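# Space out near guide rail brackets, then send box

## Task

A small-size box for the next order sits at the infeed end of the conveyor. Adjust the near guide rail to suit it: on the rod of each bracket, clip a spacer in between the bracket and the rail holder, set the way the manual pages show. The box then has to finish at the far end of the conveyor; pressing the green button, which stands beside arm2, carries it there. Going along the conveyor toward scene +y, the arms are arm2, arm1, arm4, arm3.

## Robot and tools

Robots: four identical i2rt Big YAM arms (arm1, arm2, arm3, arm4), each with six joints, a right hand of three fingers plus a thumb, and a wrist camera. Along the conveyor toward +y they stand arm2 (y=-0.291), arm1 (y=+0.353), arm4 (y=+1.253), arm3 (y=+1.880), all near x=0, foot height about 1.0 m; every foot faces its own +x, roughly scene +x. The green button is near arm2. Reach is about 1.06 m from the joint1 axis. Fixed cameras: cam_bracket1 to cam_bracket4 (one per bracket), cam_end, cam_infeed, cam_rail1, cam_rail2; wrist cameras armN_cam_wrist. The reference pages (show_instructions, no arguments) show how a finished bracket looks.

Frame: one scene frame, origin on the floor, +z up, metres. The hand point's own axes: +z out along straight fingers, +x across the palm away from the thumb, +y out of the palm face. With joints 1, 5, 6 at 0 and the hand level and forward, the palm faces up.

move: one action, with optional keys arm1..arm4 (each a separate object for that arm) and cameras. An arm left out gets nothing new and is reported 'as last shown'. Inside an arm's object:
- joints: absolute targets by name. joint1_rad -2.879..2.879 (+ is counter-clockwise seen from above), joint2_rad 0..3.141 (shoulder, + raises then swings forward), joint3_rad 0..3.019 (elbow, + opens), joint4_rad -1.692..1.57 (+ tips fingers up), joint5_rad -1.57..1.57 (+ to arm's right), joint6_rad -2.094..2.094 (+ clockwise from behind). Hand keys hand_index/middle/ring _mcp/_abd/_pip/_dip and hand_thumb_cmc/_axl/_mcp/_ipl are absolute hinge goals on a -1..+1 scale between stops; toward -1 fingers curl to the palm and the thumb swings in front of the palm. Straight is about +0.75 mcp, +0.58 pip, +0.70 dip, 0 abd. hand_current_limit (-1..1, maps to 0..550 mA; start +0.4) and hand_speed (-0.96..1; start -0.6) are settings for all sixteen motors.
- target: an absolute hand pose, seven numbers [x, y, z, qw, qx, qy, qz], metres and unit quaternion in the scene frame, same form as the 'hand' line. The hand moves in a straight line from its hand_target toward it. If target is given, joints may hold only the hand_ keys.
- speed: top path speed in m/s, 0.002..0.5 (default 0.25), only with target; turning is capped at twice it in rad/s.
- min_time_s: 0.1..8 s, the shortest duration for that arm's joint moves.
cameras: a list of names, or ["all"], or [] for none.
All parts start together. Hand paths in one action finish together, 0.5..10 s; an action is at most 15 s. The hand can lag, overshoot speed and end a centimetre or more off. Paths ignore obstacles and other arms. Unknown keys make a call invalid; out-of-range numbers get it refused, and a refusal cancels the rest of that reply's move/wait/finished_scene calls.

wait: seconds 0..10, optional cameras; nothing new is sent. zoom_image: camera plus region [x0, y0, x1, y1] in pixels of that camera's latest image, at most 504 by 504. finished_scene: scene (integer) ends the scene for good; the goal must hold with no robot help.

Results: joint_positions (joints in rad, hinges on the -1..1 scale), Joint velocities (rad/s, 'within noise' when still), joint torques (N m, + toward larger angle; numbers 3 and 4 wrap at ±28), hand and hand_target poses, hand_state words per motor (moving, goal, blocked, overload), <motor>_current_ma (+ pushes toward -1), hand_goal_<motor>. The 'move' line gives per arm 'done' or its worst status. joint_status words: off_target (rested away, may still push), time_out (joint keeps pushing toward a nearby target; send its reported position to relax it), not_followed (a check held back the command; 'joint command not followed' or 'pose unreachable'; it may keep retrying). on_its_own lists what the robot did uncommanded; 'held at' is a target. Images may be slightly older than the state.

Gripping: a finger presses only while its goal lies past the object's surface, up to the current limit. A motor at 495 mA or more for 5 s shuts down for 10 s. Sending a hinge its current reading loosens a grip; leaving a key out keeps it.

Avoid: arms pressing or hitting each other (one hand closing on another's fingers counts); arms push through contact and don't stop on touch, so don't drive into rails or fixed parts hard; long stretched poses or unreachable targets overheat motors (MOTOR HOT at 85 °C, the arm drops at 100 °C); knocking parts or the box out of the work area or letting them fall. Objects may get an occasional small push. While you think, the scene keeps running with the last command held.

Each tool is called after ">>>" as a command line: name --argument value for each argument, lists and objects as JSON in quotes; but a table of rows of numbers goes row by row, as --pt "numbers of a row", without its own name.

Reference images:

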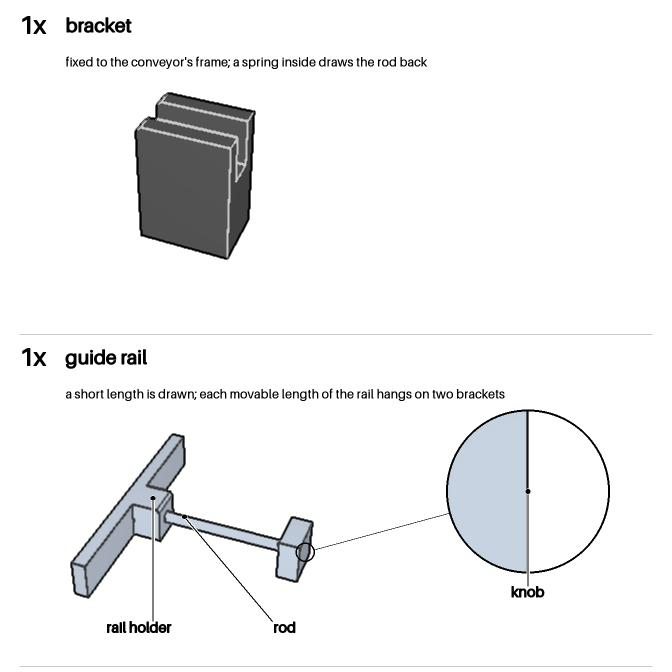

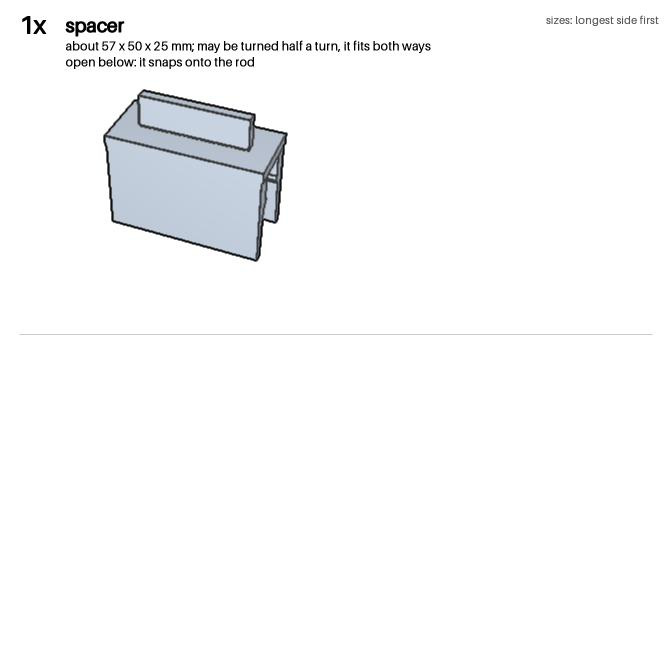

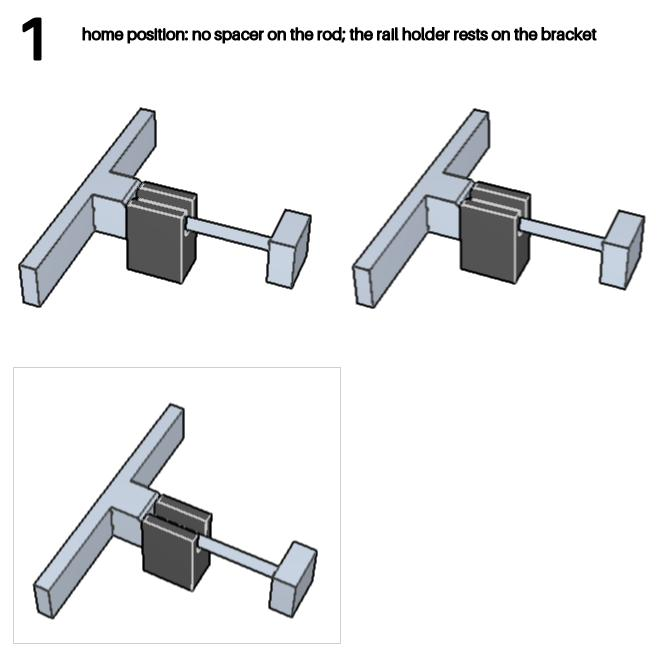

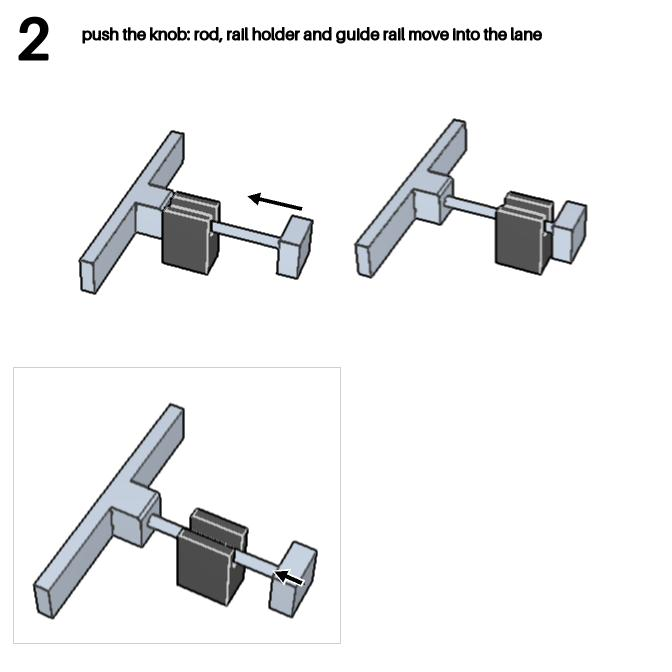

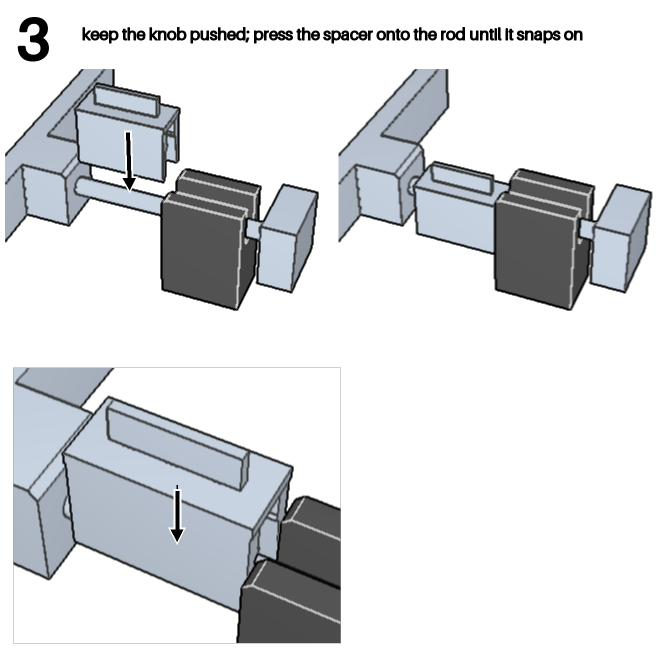

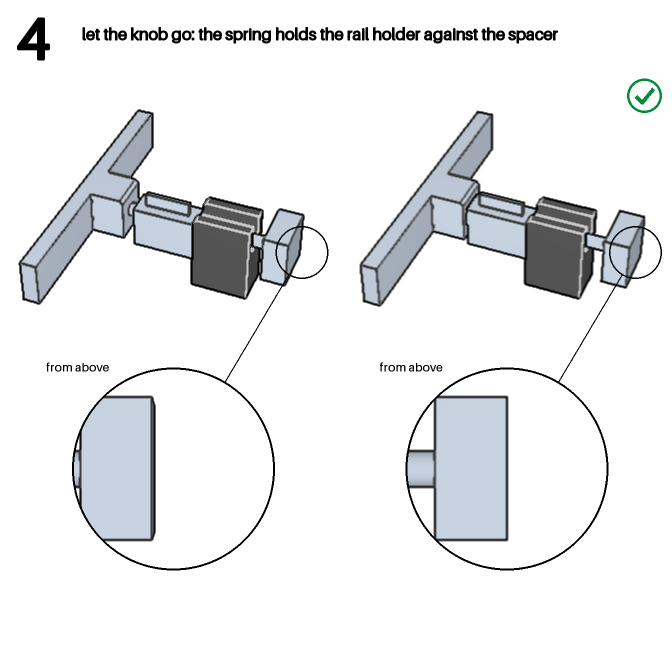

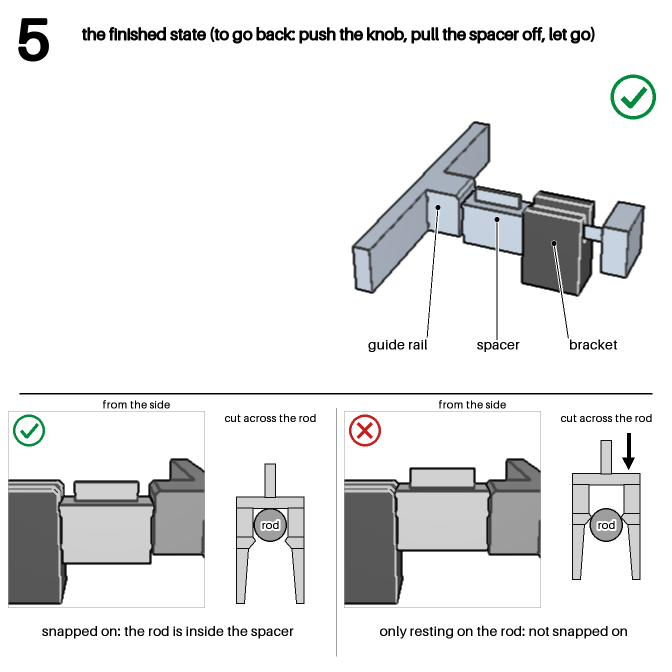

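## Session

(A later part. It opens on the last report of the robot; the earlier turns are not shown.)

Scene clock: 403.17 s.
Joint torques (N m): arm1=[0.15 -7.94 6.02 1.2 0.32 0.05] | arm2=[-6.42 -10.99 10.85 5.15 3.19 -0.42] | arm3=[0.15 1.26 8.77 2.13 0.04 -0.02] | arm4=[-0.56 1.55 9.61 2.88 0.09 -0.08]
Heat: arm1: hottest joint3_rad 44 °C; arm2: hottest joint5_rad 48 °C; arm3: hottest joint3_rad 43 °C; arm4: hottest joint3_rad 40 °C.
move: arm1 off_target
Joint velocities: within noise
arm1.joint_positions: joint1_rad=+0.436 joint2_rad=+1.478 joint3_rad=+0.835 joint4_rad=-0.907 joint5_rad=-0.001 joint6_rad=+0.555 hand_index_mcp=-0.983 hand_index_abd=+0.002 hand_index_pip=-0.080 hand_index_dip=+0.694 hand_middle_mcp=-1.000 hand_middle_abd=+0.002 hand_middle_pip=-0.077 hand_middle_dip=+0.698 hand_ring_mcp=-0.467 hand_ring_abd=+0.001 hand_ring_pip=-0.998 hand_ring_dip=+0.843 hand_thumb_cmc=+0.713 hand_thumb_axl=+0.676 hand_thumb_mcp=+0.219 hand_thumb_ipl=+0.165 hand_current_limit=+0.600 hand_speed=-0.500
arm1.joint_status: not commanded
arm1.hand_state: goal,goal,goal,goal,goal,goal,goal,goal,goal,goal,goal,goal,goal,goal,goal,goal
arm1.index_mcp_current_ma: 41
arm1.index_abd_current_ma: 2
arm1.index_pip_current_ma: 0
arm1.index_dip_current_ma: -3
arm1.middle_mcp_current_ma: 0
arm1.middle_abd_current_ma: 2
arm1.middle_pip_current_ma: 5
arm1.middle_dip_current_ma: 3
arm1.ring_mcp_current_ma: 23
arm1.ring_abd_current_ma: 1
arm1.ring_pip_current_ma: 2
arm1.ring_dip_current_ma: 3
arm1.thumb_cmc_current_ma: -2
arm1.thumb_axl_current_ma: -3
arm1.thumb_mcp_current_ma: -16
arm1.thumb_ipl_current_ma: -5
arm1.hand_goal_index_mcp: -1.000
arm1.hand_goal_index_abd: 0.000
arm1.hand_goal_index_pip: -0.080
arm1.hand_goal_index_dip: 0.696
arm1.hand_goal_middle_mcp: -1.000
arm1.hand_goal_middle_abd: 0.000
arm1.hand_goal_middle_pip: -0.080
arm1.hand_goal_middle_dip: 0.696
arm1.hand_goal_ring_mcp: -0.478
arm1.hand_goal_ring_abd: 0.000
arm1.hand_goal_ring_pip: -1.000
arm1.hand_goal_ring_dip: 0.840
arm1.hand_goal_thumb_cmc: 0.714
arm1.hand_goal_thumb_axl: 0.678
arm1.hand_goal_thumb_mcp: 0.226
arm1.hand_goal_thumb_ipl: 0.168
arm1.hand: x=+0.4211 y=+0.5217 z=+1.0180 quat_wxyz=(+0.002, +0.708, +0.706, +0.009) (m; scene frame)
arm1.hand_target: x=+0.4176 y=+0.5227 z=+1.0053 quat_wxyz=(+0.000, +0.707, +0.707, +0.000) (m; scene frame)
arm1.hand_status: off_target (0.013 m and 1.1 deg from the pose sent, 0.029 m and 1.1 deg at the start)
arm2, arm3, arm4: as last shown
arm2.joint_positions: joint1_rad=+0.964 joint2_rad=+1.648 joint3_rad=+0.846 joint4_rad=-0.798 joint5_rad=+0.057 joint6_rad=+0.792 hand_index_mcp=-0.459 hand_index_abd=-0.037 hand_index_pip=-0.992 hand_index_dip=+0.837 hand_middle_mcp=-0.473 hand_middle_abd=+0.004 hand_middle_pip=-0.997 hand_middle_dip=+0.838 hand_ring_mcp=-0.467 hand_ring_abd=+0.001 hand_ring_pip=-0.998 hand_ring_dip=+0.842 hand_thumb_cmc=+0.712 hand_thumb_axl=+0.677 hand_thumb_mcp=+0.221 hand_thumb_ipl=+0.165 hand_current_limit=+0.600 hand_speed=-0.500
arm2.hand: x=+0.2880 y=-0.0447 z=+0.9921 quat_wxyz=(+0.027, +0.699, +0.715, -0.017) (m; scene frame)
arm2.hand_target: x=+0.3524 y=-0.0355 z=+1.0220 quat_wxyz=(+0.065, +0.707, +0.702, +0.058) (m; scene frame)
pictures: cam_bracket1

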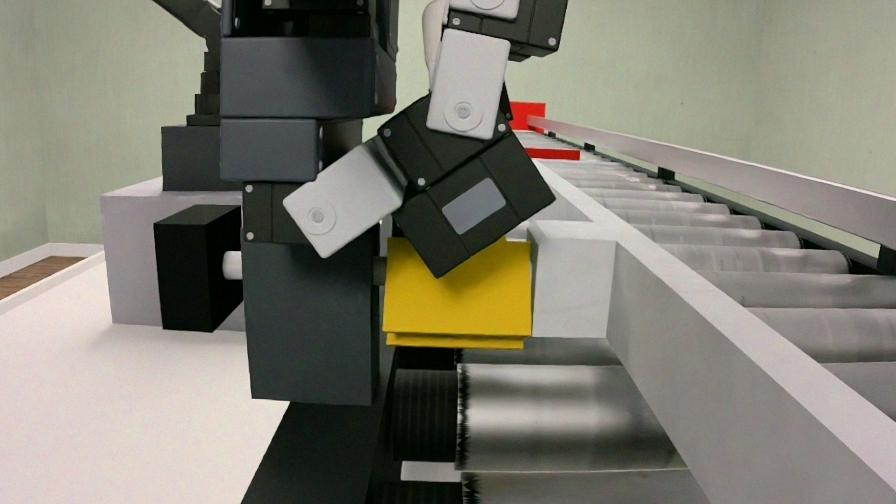

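>>> move --arm1 '{"target": [0.421, 0.5235, 1.065, 0, 0.7071, 0.7071, 0], "speed": 0.08}' --cameras '["cam_bracket1"]'

>>> zoom_image --camera "cam_bracket1" --region '[340, 140, 620, 380]'

Scene clock: 404.73 s.
Joint torques (N m): arm1=[-0.15 -9.88 9.94 0.03 0.28 0.02] | arm2=[-6.77 -12.16 10.69 5.05 3.23 -0.3] | arm3=[0.56 0.73 8.73 1.89 0.05 -0.01] | arm4=[-0.5 1.55 9.58 2.89 0.11 -0.1]
Heat: arm1: hottest joint3_rad 44 °C; arm2: hottest joint5_rad 48 °C; arm3: hottest joint3_rad 43 °C; arm4: hottest joint3_rad 40 °C.
move: arm1 off_target
Joint velocities: within noise
arm1.joint_positions: joint1_rad=+0.436 joint2_rad=+1.416 joint3_rad=+0.882 joint4_rad=-1.061 joint5_rad=+0.000 joint6_rad=+0.555 hand_index_mcp=-0.983 hand_index_abd=+0.002 hand_index_pip=-0.080 hand_index_dip=+0.694 hand_middle_mcp=-0.995 hand_middle_abd=+0.002 hand_middle_pip=-0.077 hand_middle_dip=+0.698 hand_ring_mcp=-0.467 hand_ring_abd=+0.001 hand_ring_pip=-0.998 hand_ring_dip=+0.843 hand_thumb_cmc=+0.713 hand_thumb_axl=+0.676 hand_thumb_mcp=+0.219 hand_thumb_ipl=+0.165 hand_current_limit=+0.600 hand_speed=-0.500
arm1.joint_status: not commanded
arm1.hand_state: goal,goal,goal,goal,goal,goal,goal,goal,goal,goal,goal,goal,goal,goal,goal,goal
arm1.index_mcp_current_ma: 41
arm1.index_abd_current_ma: 2
arm1.index_pip_current_ma: 0
arm1.index_dip_current_ma: -3
arm1.middle_mcp_current_ma: 9
arm1.middle_abd_current_ma: 2
arm1.middle_pip_current_ma: 5
arm1.middle_dip_current_ma: 3
arm1.ring_mcp_current_ma: 23
arm1.ring_abd_current_ma: 1
arm1.ring_pip_current_ma: 2
arm1.ring_dip_current_ma: 3
arm1.thumb_cmc_current_ma: -2
arm1.thumb_axl_current_ma: -3
arm1.thumb_mcp_current_ma: -16
arm1.thumb_ipl_current_ma: -5
arm1.hand_goal_index_mcp: -1.000
arm1.hand_goal_index_abd: 0.000
arm1.hand_goal_index_pip: -0.080
arm1.hand_goal_index_dip: 0.696
arm1.hand_goal_middle_mcp: -1.000
arm1.hand_goal_middle_abd: 0.000
arm1.hand_goal_middle_pip: -0.080
arm1.hand_goal_middle_dip: 0.696
arm1.hand_goal_ring_mcp: -0.478
arm1.hand_goal_ring_abd: 0.000
arm1.hand_goal_ring_pip: -1.000
arm1.hand_goal_ring_dip: 0.840
arm1.hand_goal_thumb_cmc: 0.714
arm1.hand_goal_thumb_axl: 0.678
arm1.hand_goal_thumb_mcp: 0.226
arm1.hand_goal_thumb_ipl: 0.168
arm1.hand: x=+0.4115 y=+0.5156 z=+1.0515 quat_wxyz=(-0.003, +0.708, +0.706, -0.012) (m; scene frame)
arm1.hand_target: x=+0.4207 y=+0.5233 z=+1.0651 quat_wxyz=(+0.000, +0.707, +0.707, +0.000) (m; scene frame)
arm1.hand_status: off_target (0.018 m and 1.4 deg from the pose sent, 0.047 m and 1.1 deg at the start)
arm2, arm3, arm4: as last shown
pictures: cam_bracket1

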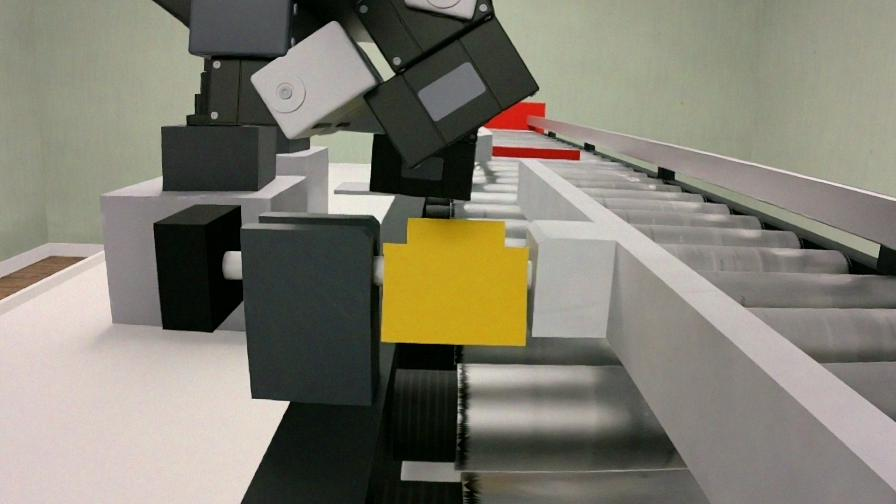

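Scaled by 1.800 from the camera's 896x504 image, which has a finer 1280x720 frame.

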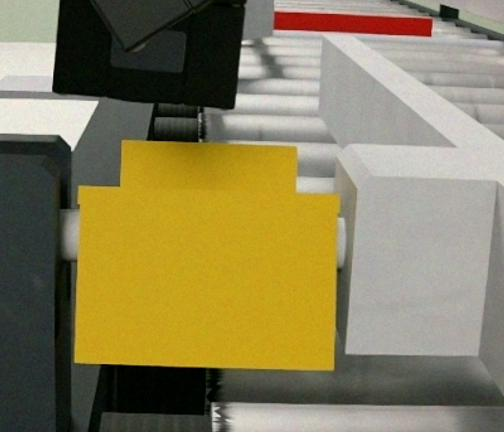

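>>> move --arm1 '{"target": [0.421, 0.522, 1.15, 0, 0.7071, 0.7071, 0], "speed": 0.12}' --cameras '["cam_bracket1", "cam_bracket2", "cam_rail1"]'

>>> zoom_image --camera "cam_bracket1" --region '[360, 190, 550, 360]'

>>> zoom_image --camera "cam_bracket2" --region '[360, 160, 550, 330]'

>>> zoom_image --camera "cam_rail1" --region '[240, 180, 380, 280]'

Scene clock: 406.27 s.
Joint torques (N m): arm1=[-0.44 -9.47 11.18 0.03 0.29 -0.02] | arm2=[-5.13 -12.34 10.91 5.19 3.19 -0.35] | arm3=[0.5 0.73 8.81 1.98 0.04 0] | arm4=[-0.38 1.49 9.59 2.84 0.09 -0.09]
Heat: arm1: hottest joint3_rad 44 °C; arm2: hottest joint5_rad 48 °C; arm3: hottest joint3_rad 43 °C; arm4: hottest joint3_rad 40 °C.
move: arm1 off_target
Joint velocities: within noise
arm1.joint_positions: joint1_rad=+0.436 joint2_rad=+1.326 joint3_rad=+1.029 joint4_rad=-1.303 joint5_rad=+0.000 joint6_rad=+0.555 hand_index_mcp=-0.983 hand_index_abd=+0.002 hand_index_pip=-0.080 hand_index_dip=+0.694 hand_middle_mcp=-0.994 hand_middle_abd=+0.002 hand_middle_pip=-0.077 hand_middle_dip=+0.698 hand_ring_mcp=-0.467 hand_ring_abd=+0.001 hand_ring_pip=-0.998 hand_ring_dip=+0.843 hand_thumb_cmc=+0.713 hand_thumb_axl=+0.676 hand_thumb_mcp=+0.219 hand_thumb_ipl=+0.165 hand_current_limit=+0.600 hand_speed=-0.500
arm1.joint_status: not commanded
arm1.hand_state: goal,goal,goal,goal,goal,goal,goal,goal,goal,goal,goal,goal,goal,goal,goal,goal
arm1.index_mcp_current_ma: 41
arm1.index_abd_current_ma: 2
arm1.index_pip_current_ma: 0
arm1.index_dip_current_ma: -3
arm1.middle_mcp_current_ma: 10
arm1.middle_abd_current_ma: 2
arm1.middle_pip_current_ma: 5
arm1.middle_dip_current_ma: 3
arm1.ring_mcp_current_ma: 23
arm1.ring_abd_current_ma: 1
arm1.ring_pip_current_ma: 2
arm1.ring_dip_current_ma: 3
arm1.thumb_cmc_current_ma: -2
arm1.thumb_axl_current_ma: -3
arm1.thumb_mcp_current_ma: -16
arm1.thumb_ipl_current_ma: -5
arm1.hand_goal_index_mcp: -1.000
arm1.hand_goal_index_abd: 0.000
arm1.hand_goal_index_pip: -0.080
arm1.hand_goal_index_dip: 0.696
arm1.hand_goal_middle_mcp: -1.000
arm1.hand_goal_middle_abd: 0.000
arm1.hand_goal_middle_pip: -0.080
arm1.hand_goal_middle_dip: 0.696
arm1.hand_goal_ring_mcp: -0.478
arm1.hand_goal_ring_abd: 0.000
arm1.hand_goal_ring_pip: -1.000
arm1.hand_goal_ring_dip: 0.840
arm1.hand_goal_thumb_cmc: 0.714
arm1.hand_goal_thumb_axl: 0.678
arm1.hand_goal_thumb_mcp: 0.226
arm1.hand_goal_thumb_ipl: 0.168
arm1.hand: x=+0.4120 y=+0.5159 z=+1.1331 quat_wxyz=(-0.004, +0.708, +0.706, -0.015) (m; scene frame)
arm1.hand_target: x=+0.4205 y=+0.5217 z=+1.1498 quat_wxyz=(+0.000, +0.707, +0.707, +0.000) (m; scene frame)
arm1.hand_status: off_target (0.020 m and 1.7 deg from the pose sent, 0.099 m and 1.4 deg at the start)
arm2, arm3, arm4: as last shown
pictures: cam_bracket1, cam_bracket2, cam_rail1

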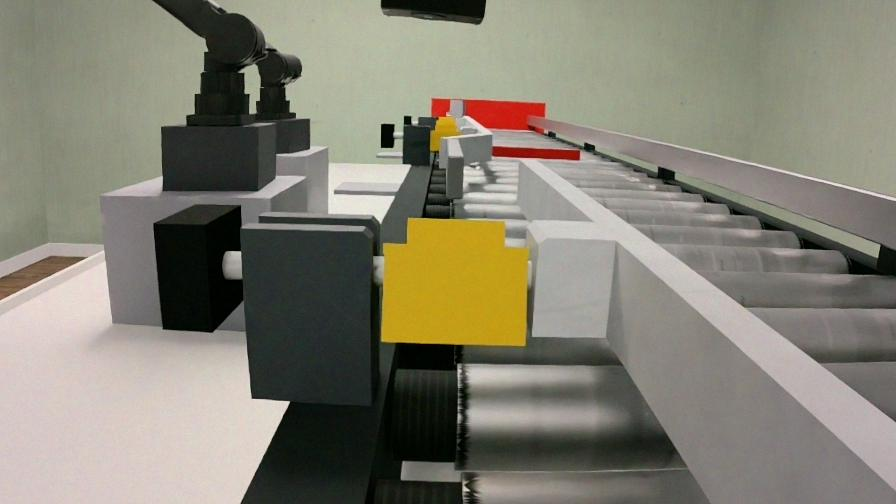

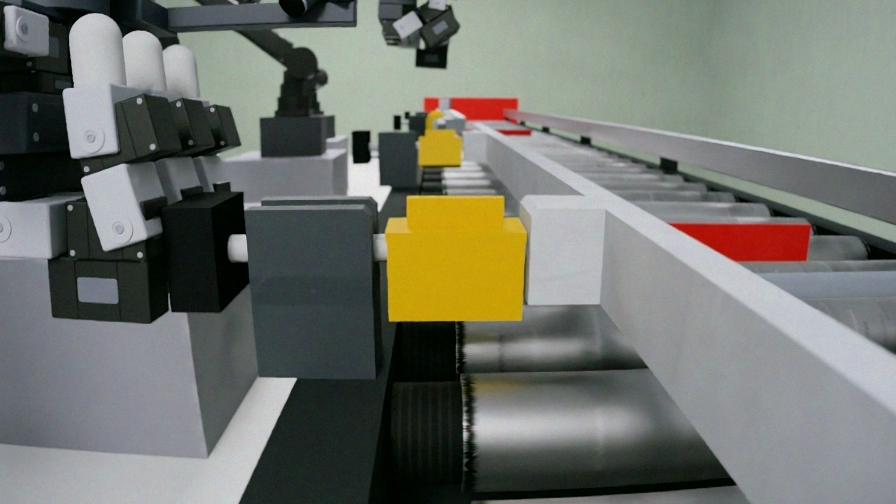

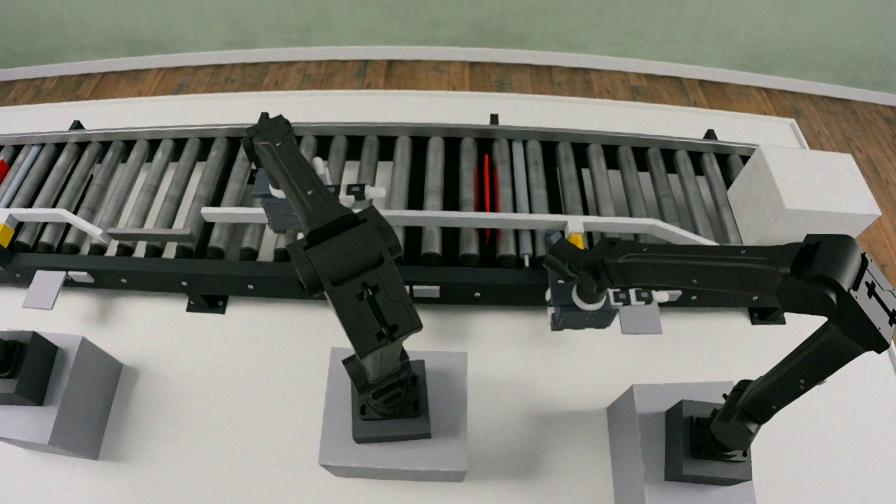

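Scaled by 2.653 from the camera's 896x504 image, which has a finer 1280x720 frame.

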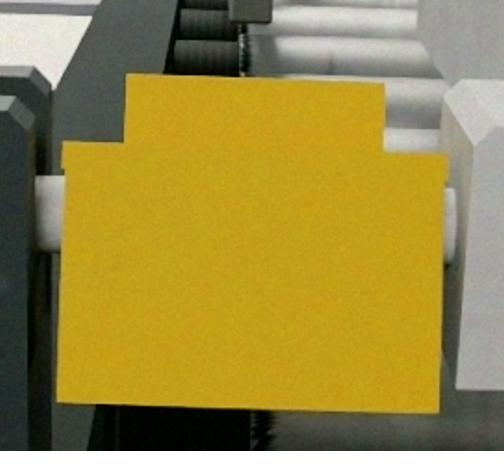

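Scaled by 2.653 from the camera's 896x504 image, which has a finer 1280x720 frame.

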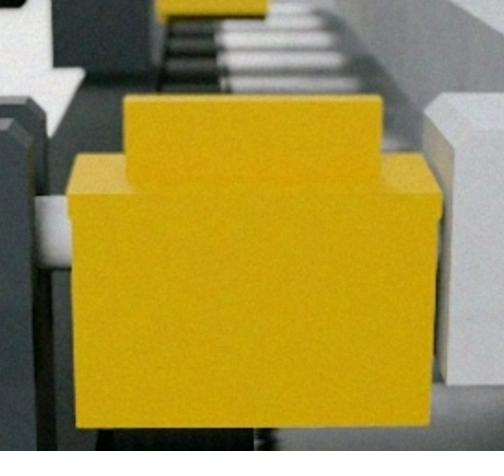

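Scaled by 3.600 from the camera's 896x504 image, which has a finer 1280x720 frame.

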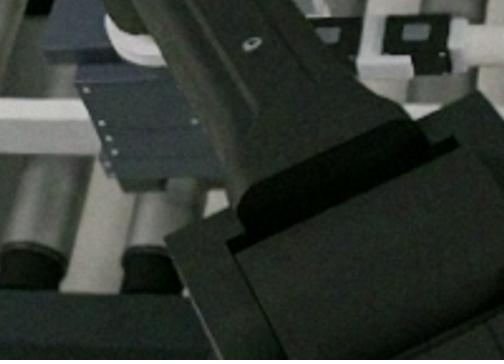

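>>> move --arm1 '{"target": [0.426, 0.519, 1.075, 0, 0.7071, 0.7071, 0], "speed": 0.12}'

>>> move --arm1 '{"target": [0.426, 0.518, 1.036, 0, 0.7071, 0.7071, 0], "speed": 0.06}' --cameras '["cam_bracket1"]'

>>> zoom_image --camera "cam_bracket1" --region '[340, 140, 620, 380]'

Scene clock: 408.53 s.
Joint torques (N m): arm1=[-1.26 -9.05 7.62 1.06 0.29 -0.1] | arm2=[-6.3 -12.57 10.84 5.27 3.19 -0.34] | arm3=[0.38 0.91 8.59 1.83 0.02 -0.07] | arm4=[-0.5 1.67 9.61 2.85 0.09 -0.09]
Heat: arm1: hottest joint3_rad 44 °C; arm2: hottest joint5_rad 48 °C; arm3: hottest joint3_rad 43 °C; arm4: hottest joint3_rad 40 °C.
move: arm1 done
Joint velocities: within noise
arm1.joint_positions: joint1_rad=+0.433 joint2_rad=+1.396 joint3_rad=+0.936 joint4_rad=-1.114 joint5_rad=+0.000 joint6_rad=+0.549 hand_index_mcp=-0.983 hand_index_abd=+0.002 hand_index_pip=-0.080 hand_index_dip=+0.694 hand_middle_mcp=-0.994 hand_middle_abd=+0.002 hand_middle_pip=-0.077 hand_middle_dip=+0.698 hand_ring_mcp=-0.467 hand_ring_abd=+0.001 hand_ring_pip=-0.998 hand_ring_dip=+0.843 hand_thumb_cmc=+0.713 hand_thumb_axl=+0.676 hand_thumb_mcp=+0.219 hand_thumb_ipl=+0.165 hand_current_limit=+0.600 hand_speed=-0.500
arm1.joint_status: not commanded
arm1.hand_state: goal,goal,goal,goal,goal,goal,goal,goal,goal,goal,goal,goal,goal,goal,goal,goal
arm1.index_mcp_current_ma: 41
arm1.index_abd_current_ma: 2
arm1.index_pip_current_ma: 0
arm1.index_dip_current_ma: -3
arm1.middle_mcp_current_ma: 10
arm1.middle_abd_current_ma: 2
arm1.middle_pip_current_ma: 5
arm1.middle_dip_current_ma: 3
arm1.ring_mcp_current_ma: 23
arm1.ring_abd_current_ma: 1
arm1.ring_pip_current_ma: 2
arm1.ring_dip_current_ma: 3
arm1.thumb_cmc_current_ma: -2
arm1.thumb_axl_current_ma: -3
arm1.thumb_mcp_current_ma: -16
arm1.thumb_ipl_current_ma: -5
arm1.hand_goal_index_mcp: -1.000
arm1.hand_goal_index_abd: 0.000
arm1.hand_goal_index_pip: -0.080
arm1.hand_goal_index_dip: 0.696
arm1.hand_goal_middle_mcp: -1.000
arm1.hand_goal_middle_abd: 0.000
arm1.hand_goal_middle_pip: -0.080
arm1.hand_goal_middle_dip: 0.696
arm1.hand_goal_ring_mcp: -0.478
arm1.hand_goal_ring_abd: 0.000
arm1.hand_goal_ring_pip: -1.000
arm1.hand_goal_ring_dip: 0.840
arm1.hand_goal_thumb_cmc: 0.714
arm1.hand_goal_thumb_axl: 0.678
arm1.hand_goal_thumb_mcp: 0.226
arm1.hand_goal_thumb_ipl: 0.168
arm1.hand: x=+0.4214 y=+0.5208 z=+1.0775 quat_wxyz=(-0.001, +0.706, +0.708, -0.002) (m; scene frame)
arm1.hand_target: x=+0.4260 y=+0.5189 z=+1.0752 quat_wxyz=(+0.000, +0.707, +0.707, +0.000) (m; scene frame)
arm1.hand_status: done (0.006 m and 0.3 deg from the pose sent, 0.060 m and 1.7 deg at the start)
arm2, arm3, arm4: as last shown
pictures: none

Scene clock: 409.70 s.
Joint torques (N m): arm1=[-1.32 -8.82 6.93 1.05 0.29 -0.11] | arm2=[-6.12 -11.52 10.92 5.04 3.14 -0.38] | arm3=[1.26 0.62 8.68 2.14 0.06 0] | arm4=[-0.5 1.49 9.58 2.82 0.1 -0.09]
Heat: arm1: hottest joint3_rad 44 °C; arm2: hottest joint5_rad 49 °C; arm3: hottest joint3_rad 43 °C; arm4: hottest joint3_rad 40 °C.
move: arm1 done
Joint velocities: within noise
arm1.joint_positions: joint1_rad=+0.432 joint2_rad=+1.447 joint3_rad=+0.880 joint4_rad=-0.998 joint5_rad=+0.000 joint6_rad=+0.546 hand_index_mcp=-0.983 hand_index_abd=+0.002 hand_index_pip=-0.080 hand_index_dip=+0.694 hand_middle_mcp=-0.994 hand_middle_abd=+0.002 hand_middle_pip=-0.077 hand_middle_dip=+0.698 hand_ring_mcp=-0.467 hand_ring_abd=+0.001 hand_ring_pip=-0.998 hand_ring_dip=+0.843 hand_thumb_cmc=+0.713 hand_thumb_axl=+0.676 hand_thumb_mcp=+0.219 hand_thumb_ipl=+0.165 hand_current_limit=+0.600 hand_speed=-0.500
arm1.joint_status: not commanded
arm1.hand_state: goal,goal,goal,goal,goal,goal,goal,goal,goal,goal,goal,goal,goal,goal,goal,goal
arm1.index_mcp_current_ma: 41
arm1.index_abd_current_ma: 2
arm1.index_pip_current_ma: 0
arm1.index_dip_current_ma: -3
arm1.middle_mcp_current_ma: 10
arm1.middle_abd_current_ma: 2
arm1.middle_pip_current_ma: 5
arm1.middle_dip_current_ma: 3
arm1.ring_mcp_current_ma: 23
arm1.ring_abd_current_ma: 1
arm1.ring_pip_current_ma: 2
arm1.ring_dip_current_ma: 3
arm1.thumb_cmc_current_ma: -2
arm1.thumb_axl_current_ma: -3
arm1.thumb_mcp_current_ma: -16
arm1.thumb_ipl_current_ma: -5
arm1.hand_goal_index_mcp: -1.000
arm1.hand_goal_index_abd: 0.000
arm1.hand_goal_index_pip: -0.080
arm1.hand_goal_index_dip: 0.696
arm1.hand_goal_middle_mcp: -1.000
arm1.hand_goal_middle_abd: 0.000
arm1.hand_goal_middle_pip: -0.080
arm1.hand_goal_middle_dip: 0.696
arm1.hand_goal_ring_mcp: -0.478
arm1.hand_goal_ring_abd: 0.000
arm1.hand_goal_ring_pip: -1.000
arm1.hand_goal_ring_dip: 0.840
arm1.hand_goal_thumb_cmc: 0.714
arm1.hand_goal_thumb_axl: 0.678
arm1.hand_goal_thumb_mcp: 0.226
arm1.hand_goal_thumb_ipl: 0.168
arm1.hand: x=+0.4228 y=+0.5211 z=+1.0419 quat_wxyz=(+0.000, +0.706, +0.708, +0.002) (m; scene frame)
arm1.hand_target: x=+0.4259 y=+0.5181 z=+1.0361 quat_wxyz=(+0.000, +0.707, +0.707, +0.000) (m; scene frame)
arm1.hand_status: done (0.007 m and 0.3 deg from the pose sent, 0.042 m and 0.3 deg at the start)
arm2.joint_positions: joint1_rad=+0.964 joint2_rad=+1.648 joint3_rad=+0.846 joint4_rad=-0.798 joint5_rad=+0.057 joint6_rad=+0.792 hand_index_mcp=-0.459 hand_index_abd=-0.037 hand_index_pip=-0.992 hand_index_dip=+0.837 hand_middle_mcp=-0.473 hand_middle_abd=+0.004 hand_middle_pip=-0.997 hand_middle_dip=+0.838 hand_ring_mcp=-0.467 hand_ring_abd=+0.001 hand_ring_pip=-0.998 hand_ring_dip=+0.842 hand_thumb_cmc=+0.712 hand_thumb_axl=+0.677 hand_thumb_mcp=+0.221 hand_thumb_ipl=+0.165 hand_current_limit=+0.600 hand_speed=-0.500
arm2.joint_status: not commanded
arm2.hand_state: goal,blocked,goal,goal,goal,goal,goal,goal,goal,goal,goal,goal,goal,goal,goal,goal
arm2.index_mcp_current_ma: 6
arm2.index_abd_current_ma: -16
arm2.index_pip_current_ma: 1
arm2.index_dip_current_ma: 0
arm2.middle_mcp_current_ma: 1
arm2.middle_abd_current_ma: 0
arm2.middle_pip_current_ma: 0
arm2.middle_dip_current_ma: 0
arm2.ring_mcp_current_ma: 2
arm2.ring_abd_current_ma: 0
arm2.ring_pip_current_ma: 0
arm2.ring_dip_current_ma: 0
arm2.thumb_cmc_current_ma: 0
arm2.thumb_axl_current_ma: 0
arm2.thumb_mcp_current_ma: -1
arm2.thumb_ipl_current_ma: 0
arm2.hand_goal_index_mcp: -0.478
arm2.hand_goal_index_abd: 0.000
arm2.hand_goal_index_pip: -1.000
arm2.hand_goal_index_dip: 0.840
arm2.hand_goal_middle_mcp: -0.478
arm2.hand_goal_middle_abd: 0.000
arm2.hand_goal_middle_pip: -1.000
arm2.hand_goal_middle_dip: 0.840
arm2.hand_goal_ring_mcp: -0.478
arm2.hand_goal_ring_abd: 0.000
arm2.hand_goal_ring_pip: -1.000
arm2.hand_goal_ring_dip: 0.840
arm2.hand_goal_thumb_cmc: 0.714
arm2.hand_goal_thumb_axl: 0.678
arm2.hand_goal_thumb_mcp: 0.226
arm2.hand_goal_thumb_ipl: 0.168
arm2.hand: x=+0.2880 y=-0.0447 z=+0.9921 quat_wxyz=(+0.027, +0.699, +0.715, -0.017) (m; scene frame)
arm2.hand_target: x=+0.3524 y=-0.0355 z=+1.0220 quat_wxyz=(+0.065, +0.707, +0.702, +0.058) (m; scene frame)
arm2.hand_status: not commanded
arm3.joint_positions: joint1_rad=-0.066 joint2_rad=+0.623 joint3_rad=+1.407 joint4_rad=-1.267 joint5_rad=-0.036 joint6_rad=+1.128 hand_index_mcp=+0.754 hand_index_abd=+0.001 hand_index_pip=+0.577 hand_index_dip=+0.696 hand_middle_mcp=+0.754 hand_middle_abd=+0.001 hand_middle_pip=+0.577 hand_middle_dip=+0.696 hand_ring_mcp=+0.754 hand_ring_abd=+0.001 hand_ring_pip=+0.577 hand_ring_dip=+0.696 hand_thumb_cmc=+0.714 hand_thumb_axl=+0.677 hand_thumb_mcp=+0.226 hand_thumb_ipl=+0.168 hand_current_limit=+0.400 hand_speed=-0.600
arm3.joint_status: not commanded
arm3.hand_state: goal,goal,goal,goal,goal,goal,goal,goal,goal,goal,goal,goal,goal,goal,goal,goal
arm3.index_mcp_current_ma: 0
arm3.index_abd_current_ma: 0
arm3.index_pip_current_ma: 1
arm3.index_dip_current_ma: 0
arm3.middle_mcp_current_ma: 0
arm3.middle_abd_current_ma: 1
arm3.middle_pip_current_ma: 1
arm3.middle_dip_current_ma: 0
arm3.ring_mcp_current_ma: 0
arm3.ring_abd_current_ma: 0
arm3.ring_pip_current_ma: 1
arm3.ring_dip_current_ma: 0
arm3.thumb_cmc_current_ma: 0
arm3.thumb_axl_current_ma: -1
arm3.thumb_mcp_current_ma: 0
arm3.thumb_ipl_current_ma: 0
arm3.hand_goal_index_mcp: 0.754
arm3.hand_goal_index_abd: 0.000
arm3.hand_goal_index_pip: 0.576
arm3.hand_goal_index_dip: 0.696
arm3.hand_goal_middle_mcp: 0.754
arm3.hand_goal_middle_abd: 0.000
arm3.hand_goal_middle_pip: 0.576
arm3.hand_goal_middle_dip: 0.696
arm3.hand_goal_ring_mcp: 0.754
arm3.hand_goal_ring_abd: 0.000
arm3.hand_goal_ring_pip: 0.576
arm3.hand_goal_ring_dip: 0.696
arm3.hand_goal_thumb_cmc: 0.714
arm3.hand_goal_thumb_axl: 0.678
arm3.hand_goal_thumb_mcp: 0.226
arm3.hand_goal_thumb_ipl: 0.168
arm3.hand: x=+0.1674 y=+1.7468 z=+1.5789 quat_wxyz=(+0.148, +0.846, +0.109, +0.500) (m; scene frame)
arm3.hand_target: x=+0.1644 y=+1.7474 z=+1.5900 quat_wxyz=(+0.152, +0.840, +0.109, +0.510) (m; scene frame)
arm3.hand_status: not commanded
arm4.joint_positions: joint1_rad=+0.036 joint2_rad=+0.636 joint3_rad=+1.438 joint4_rad=-1.159 joint5_rad=-0.065 joint6_rad=+1.072 hand_index_mcp=+0.755 hand_index_abd=+0.001 hand_index_pip=+0.577 hand_index_dip=+0.696 hand_middle_mcp=+0.755 hand_middle_abd=+0.001 hand_middle_pip=+0.577 hand_middle_dip=+0.696 hand_ring_mcp=+0.755 hand_ring_abd=+0.001 hand_ring_pip=+0.577 hand_ring_dip=+0.696 hand_thumb_cmc=+0.715 hand_thumb_axl=+0.677 hand_thumb_mcp=+0.226 hand_thumb_ipl=+0.168 hand_current_limit=+0.400 hand_speed=-0.600
arm4.joint_status: not commanded
arm4.hand_state: goal,goal,goal,goal,goal,goal,goal,goal,goal,goal,goal,goal,goal,goal,goal,goal
arm4.index_mcp_current_ma: 2
arm4.index_abd_current_ma: 1
arm4.index_pip_current_ma: 1
arm4.index_dip_current_ma: 0
arm4.middle_mcp_current_ma: 2
arm4.middle_abd_current_ma: 0
arm4.middle_pip_current_ma: 1
arm4.middle_dip_current_ma: 0
arm4.ring_mcp_current_ma: 2
arm4.ring_abd_current_ma: 1
arm4.ring_pip_current_ma: 1
arm4.ring_dip_current_ma: 0
arm4.thumb_cmc_current_ma: 2
arm4.thumb_axl_current_ma: -1
arm4.thumb_mcp_current_ma: 0
arm4.thumb_ipl_current_ma: 0
arm4.hand_goal_index_mcp: 0.754
arm4.hand_goal_index_abd: 0.000
arm4.hand_goal_index_pip: 0.576
arm4.hand_goal_index_dip: 0.696
arm4.hand_goal_middle_mcp: 0.754
arm4.hand_goal_middle_abd: 0.000
arm4.hand_goal_middle_pip: 0.576
arm4.hand_goal_middle_dip: 0.696
arm4.hand_goal_ring_mcp: 0.754
arm4.hand_goal_ring_abd: 0.000
arm4.hand_goal_ring_pip: 0.576
arm4.hand_goal_ring_dip: 0.696
arm4.hand_goal_thumb_cmc: 0.714
arm4.hand_goal_thumb_axl: 0.678
arm4.hand_goal_thumb_mcp: 0.226
arm4.hand_goal_thumb_ipl: 0.168
arm4.hand: x=+0.3151 y=+1.2167 z=+1.6294 quat_wxyz=(+0.081, +0.779, +0.272, +0.559) (m; scene frame)
arm4.hand_target: x=+0.3107 y=+1.2162 z=+1.6444 quat_wxyz=(+0.084, +0.770, +0.270, +0.572) (m; scene frame)
arm4.hand_status: not commanded
pictures: cam_bracket1

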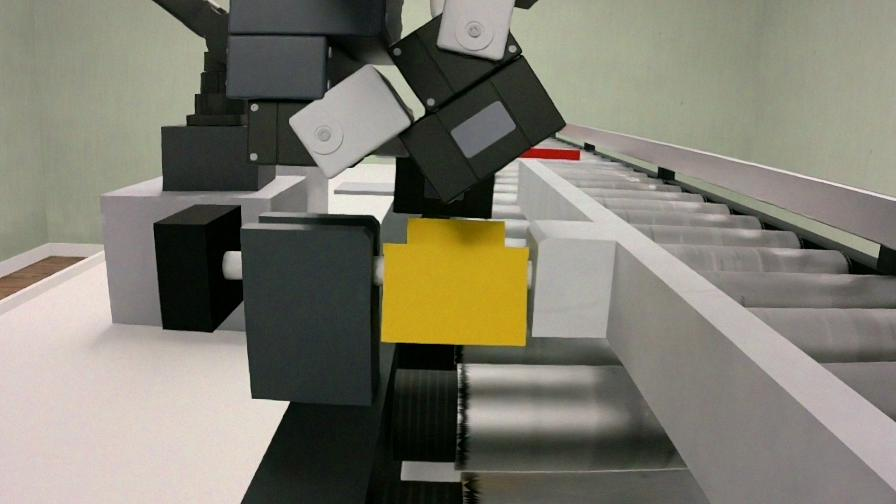

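Scaled by 1.800 from the camera's 896x504 image, which has a finer 1280x720 frame.

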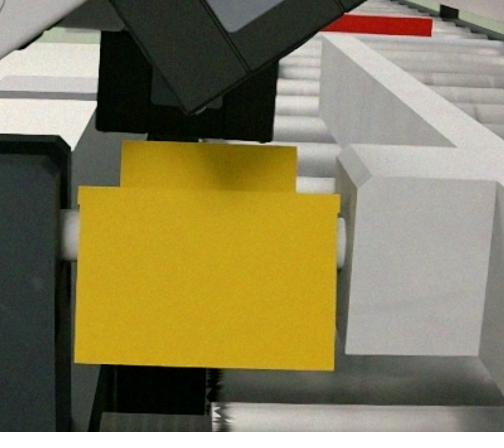

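>>> move --arm1 '{"target": [0.427, 0.516, 1.026, 0, 0.7071, 0.7071, 0], "speed": 0.05}'

>>> move --arm1 '{"target": [0.427, 0.503, 1.026, 0, 0.7071, 0.7071, 0], "speed": 0.04}' --cameras '["cam_bracket1"]'

>>> zoom_image --camera "cam_bracket1" --region '[340, 140, 620, 380]'

Scene clock: 410.80 s.
Joint torques (N m): arm1=[-1.26 -8.7 6.71 1.05 0.28 -0.11] | arm2=[-6.24 -11.99 10.78 5.24 3.13 -0.35] | arm3=[0.15 1.14 8.83 2.02 0.04 -0.01] | arm4=[-0.44 1.55 9.59 2.86 0.09 -0.09]
Heat: arm1: hottest joint3_rad 44 °C; arm2: hottest joint5_rad 49 °C; arm3: hottest joint3_rad 43 °C; arm4: hottest joint3_rad 40 °C.
move: arm1 done
Joint velocities: within noise
arm1.joint_positions: joint1_rad=+0.425 joint2_rad=+1.461 joint3_rad=+0.867 joint4_rad=-0.969 joint5_rad=+0.000 joint6_rad=+0.540 hand_index_mcp=-0.983 hand_index_abd=+0.002 hand_index_pip=-0.080 hand_index_dip=+0.694 hand_middle_mcp=-0.994 hand_middle_abd=+0.002 hand_middle_pip=-0.077 hand_middle_dip=+0.698 hand_ring_mcp=-0.467 hand_ring_abd=+0.001 hand_ring_pip=-0.998 hand_ring_dip=+0.843 hand_thumb_cmc=+0.713 hand_thumb_axl=+0.676 hand_thumb_mcp=+0.219 hand_thumb_ipl=+0.165 hand_current_limit=+0.600 hand_speed=-0.500
arm1.joint_status: not commanded
arm1.hand_state: goal,goal,goal,goal,goal,goal,goal,goal,goal,goal,goal,goal,goal,goal,goal,goal
arm1.index_mcp_current_ma: 41
arm1.index_abd_current_ma: 2
arm1.index_pip_current_ma: 0
arm1.index_dip_current_ma: -3
arm1.middle_mcp_current_ma: 10
arm1.middle_abd_current_ma: 2
arm1.middle_pip_current_ma: 5
arm1.middle_dip_current_ma: 3
arm1.ring_mcp_current_ma: 23
arm1.ring_abd_current_ma: 1
arm1.ring_pip_current_ma: 2
arm1.ring_dip_current_ma: 3
arm1.thumb_cmc_current_ma: -2
arm1.thumb_axl_current_ma: -3
arm1.thumb_mcp_current_ma: -16
arm1.thumb_ipl_current_ma: -5
arm1.hand_goal_index_mcp: -1.000
arm1.hand_goal_index_abd: 0.000
arm1.hand_goal_index_pip: -0.080
arm1.hand_goal_index_dip: 0.696
arm1.hand_goal_middle_mcp: -1.000
arm1.hand_goal_middle_abd: 0.000
arm1.hand_goal_middle_pip: -0.080
arm1.hand_goal_middle_dip: 0.696
arm1.hand_goal_ring_mcp: -0.478
arm1.hand_goal_ring_abd: 0.000
arm1.hand_goal_ring_pip: -1.000
arm1.hand_goal_ring_dip: 0.840
arm1.hand_goal_thumb_cmc: 0.714
arm1.hand_goal_thumb_axl: 0.678
arm1.hand_goal_thumb_mcp: 0.226
arm1.hand_goal_thumb_ipl: 0.168
arm1.hand: x=+0.4245 y=+0.5193 z=+1.0333 quat_wxyz=(+0.001, +0.706, +0.708, +0.003) (m; scene frame)
arm1.hand_target: x=+0.4268 y=+0.5160 z=+1.0262 quat_wxyz=(+0.000, +0.707, +0.707, +0.000) (m; scene frame)
arm1.hand_status: done (0.008 m and 0.4 deg from the pose sent, 0.017 m and 0.3 deg at the start)
arm2, arm3, arm4: as last shown
pictures: none

Scene clock: 411.77 s.
Joint torques (N m): arm1=[-1.08 -9.76 6.57 1.11 0.27 -0.11] | arm2=[-6.01 -12.16 11 5.08 3.22 -0.34] | arm3=[0.03 0.91 8.64 1.99 0.04 -0.03] | arm4=[-0.62 1.61 9.58 2.86 0.1 -0.08]
Heat: arm1: hottest joint3_rad 44 °C; arm2: hottest joint5_rad 49 °C; arm3: hottest joint3_rad 43 °C; arm4: hottest joint3_rad 40 °C.
move: arm1 done
Joint velocities: within noise
arm1.joint_positions: joint1_rad=+0.393 joint2_rad=+1.461 joint3_rad=+0.850 joint4_rad=-0.969 joint5_rad=+0.000 joint6_rad=+0.509 hand_index_mcp=-0.983 hand_index_abd=+0.002 hand_index_pip=-0.080 hand_index_dip=+0.694 hand_middle_mcp=-0.994 hand_middle_abd=+0.002 hand_middle_pip=-0.077 hand_middle_dip=+0.698 hand_ring_mcp=-0.467 hand_ring_abd=+0.001 hand_ring_pip=-0.998 hand_ring_dip=+0.843 hand_thumb_cmc=+0.713 hand_thumb_axl=+0.676 hand_thumb_mcp=+0.219 hand_thumb_ipl=+0.165 hand_current_limit=+0.600 hand_speed=-0.500
arm1.joint_status: not commanded
arm1.hand_state: goal,goal,goal,goal,goal,goal,goal,goal,goal,goal,goal,goal,goal,goal,goal,goal
arm1.index_mcp_current_ma: 41
arm1.index_abd_current_ma: 2
arm1.index_pip_current_ma: 0
arm1.index_dip_current_ma: -3
arm1.middle_mcp_current_ma: 10
arm1.middle_abd_current_ma: 2
arm1.middle_pip_current_ma: 5
arm1.middle_dip_current_ma: 3
arm1.ring_mcp_current_ma: 23
arm1.ring_abd_current_ma: 1
arm1.ring_pip_current_ma: 2
arm1.ring_dip_current_ma: 3
arm1.thumb_cmc_current_ma: -2
arm1.thumb_axl_current_ma: -3
arm1.thumb_mcp_current_ma: -16
arm1.thumb_ipl_current_ma: -5
arm1.hand_goal_index_mcp: -1.000
arm1.hand_goal_index_abd: 0.000
arm1.hand_goal_index_pip: -0.080
arm1.hand_goal_index_dip: 0.696
arm1.hand_goal_middle_mcp: -1.000
arm1.hand_goal_middle_abd: 0.000
arm1.hand_goal_middle_pip: -0.080
arm1.hand_goal_middle_dip: 0.696
arm1.hand_goal_ring_mcp: -0.478
arm1.hand_goal_ring_abd: 0.000
arm1.hand_goal_ring_pip: -1.000
arm1.hand_goal_ring_dip: 0.840
arm1.hand_goal_thumb_cmc: 0.714
arm1.hand_goal_thumb_axl: 0.678
arm1.hand_goal_thumb_mcp: 0.226
arm1.hand_goal_thumb_ipl: 0.168
arm1.hand: x=+0.4237 y=+0.5051 z=+1.0270 quat_wxyz=(-0.001, +0.707, +0.707, -0.005) (m; scene frame)
arm1.hand_target: x=+0.4269 y=+0.5031 z=+1.0261 quat_wxyz=(+0.000, +0.707, +0.707, +0.000) (m; scene frame)
arm1.hand_status: done (0.004 m and 0.6 deg from the pose sent, 0.018 m and 0.4 deg at the start)
arm2, arm3, arm4: as last shown
pictures: cam_bracket1

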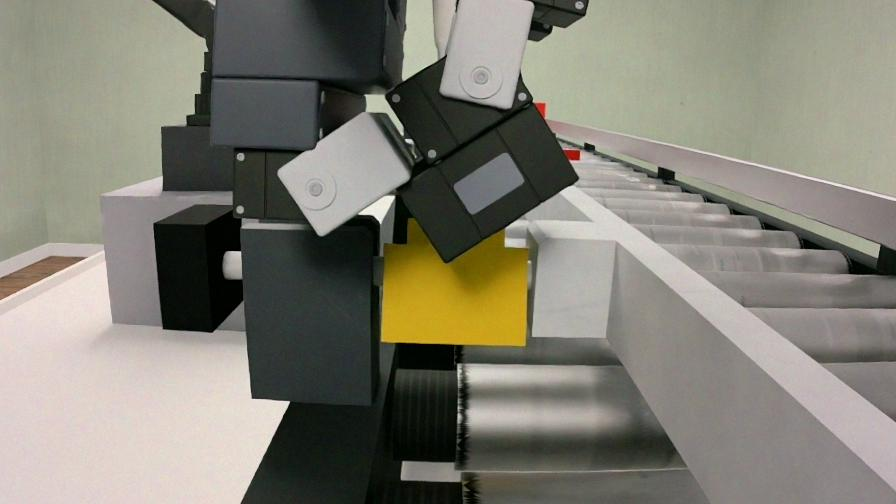

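Scaled by 1.800 from the camera's 896x504 image, which has a finer 1280x720 frame.

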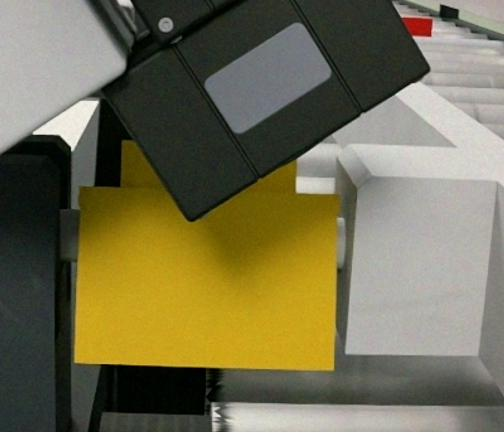

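>>> move --arm1 '{"target": [0.427, 0.495, 1.029, 0, 0.7071, 0.7071, 0], "speed": 0.03}' --cameras '["cam_bracket1"]'

>>> zoom_image --camera "cam_bracket1" --region '[340, 140, 620, 380]'

Scene clock: 412.83 s.
Joint torques (N m): arm1=[-1.44 -10.64 6.43 0.75 0.34 -0.1] | arm2=[-5.83 -10.75 10.89 5.16 3.19 -0.37] | arm3=[0.56 0.56 8.81 1.99 0.03 0] | arm4=[-0.62 1.55 9.63 2.85 0.09 -0.09]
Heat: arm1: hottest joint3_rad 44 °C; arm2: hottest joint5_rad 49 °C; arm3: hottest joint3_rad 43 °C; arm4: hottest joint3_rad 40 °C.
move: arm1 done
Joint velocities: within noise
arm1.joint_positions: joint1_rad=+0.376 joint2_rad=+1.458 joint3_rad=+0.846 joint4_rad=-0.969 joint5_rad=-0.002 joint6_rad=+0.489 hand_index_mcp=-0.983 hand_index_abd=+0.002 hand_index_pip=-0.080 hand_index_dip=+0.694 hand_middle_mcp=-0.994 hand_middle_abd=+0.002 hand_middle_pip=-0.077 hand_middle_dip=+0.698 hand_ring_mcp=-0.467 hand_ring_abd=+0.001 hand_ring_pip=-0.998 hand_ring_dip=+0.843 hand_thumb_cmc=+0.713 hand_thumb_axl=+0.676 hand_thumb_mcp=+0.219 hand_thumb_ipl=+0.165 hand_current_limit=+0.600 hand_speed=-0.500
arm1.joint_status: not commanded
arm1.hand_state: goal,goal,goal,goal,goal,goal,goal,goal,goal,goal,goal,goal,goal,goal,goal,goal
arm1.index_mcp_current_ma: 41
arm1.index_abd_current_ma: 2
arm1.index_pip_current_ma: 0
arm1.index_dip_current_ma: -3
arm1.middle_mcp_current_ma: 10
arm1.middle_abd_current_ma: 2
arm1.middle_pip_current_ma: 5
arm1.middle_dip_current_ma: 3
arm1.ring_mcp_current_ma: 23
arm1.ring_abd_current_ma: 1
arm1.ring_pip_current_ma: 2
arm1.ring_dip_current_ma: 3
arm1.thumb_cmc_current_ma: -2
arm1.thumb_axl_current_ma: -3
arm1.thumb_mcp_current_ma: -16
arm1.thumb_ipl_current_ma: -5
arm1.hand_goal_index_mcp: -1.000
arm1.hand_goal_index_abd: 0.000
arm1.hand_goal_index_pip: -0.080
arm1.hand_goal_index_dip: 0.696
arm1.hand_goal_middle_mcp: -1.000
arm1.hand_goal_middle_abd: 0.000
arm1.hand_goal_middle_pip: -0.080
arm1.hand_goal_middle_dip: 0.696
arm1.hand_goal_ring_mcp: -0.478
arm1.hand_goal_ring_abd: 0.000
arm1.hand_goal_ring_pip: -1.000
arm1.hand_goal_ring_dip: 0.840
arm1.hand_goal_thumb_cmc: 0.714
arm1.hand_goal_thumb_axl: 0.678
arm1.hand_goal_thumb_mcp: 0.226
arm1.hand_goal_thumb_ipl: 0.168
arm1.hand: x=+0.4248 y=+0.4994 z=+1.0262 quat_wxyz=(-0.002, +0.706, +0.709, -0.005) (m; scene frame)
arm1.hand_target: x=+0.4269 y=+0.4951 z=+1.0290 quat_wxyz=(+0.000, +0.707, +0.707, +0.000) (m; scene frame)
arm1.hand_status: done (0.006 m and 0.7 deg from the pose sent, 0.011 m and 0.6 deg at the start)
arm2, arm3, arm4: as last shown
pictures: cam_bracket1

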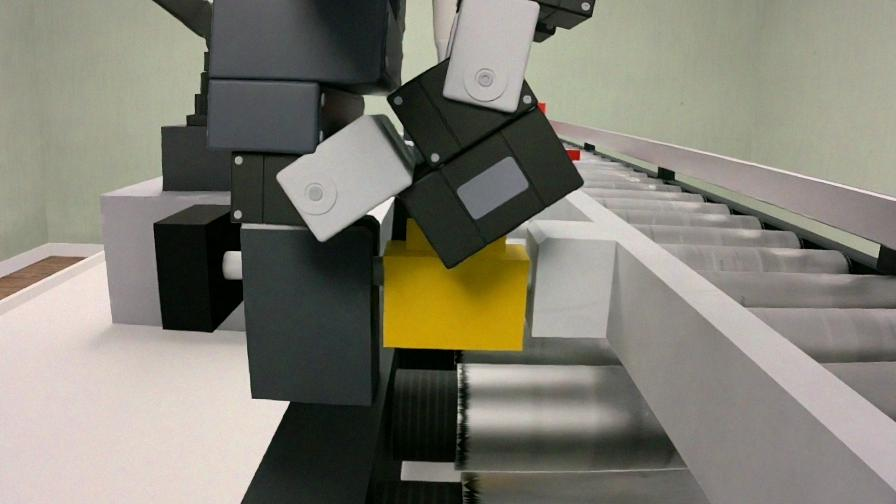

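Scaled by 1.800 from the camera's 896x504 image, which has a finer 1280x720 frame.

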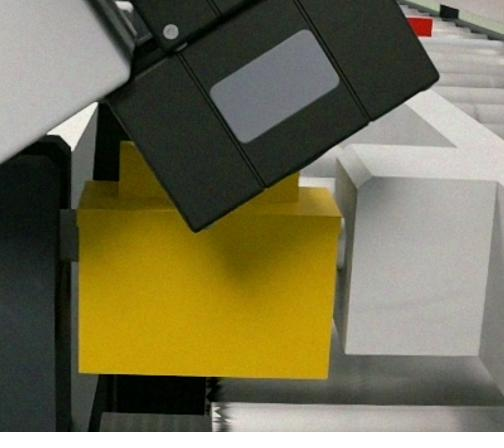

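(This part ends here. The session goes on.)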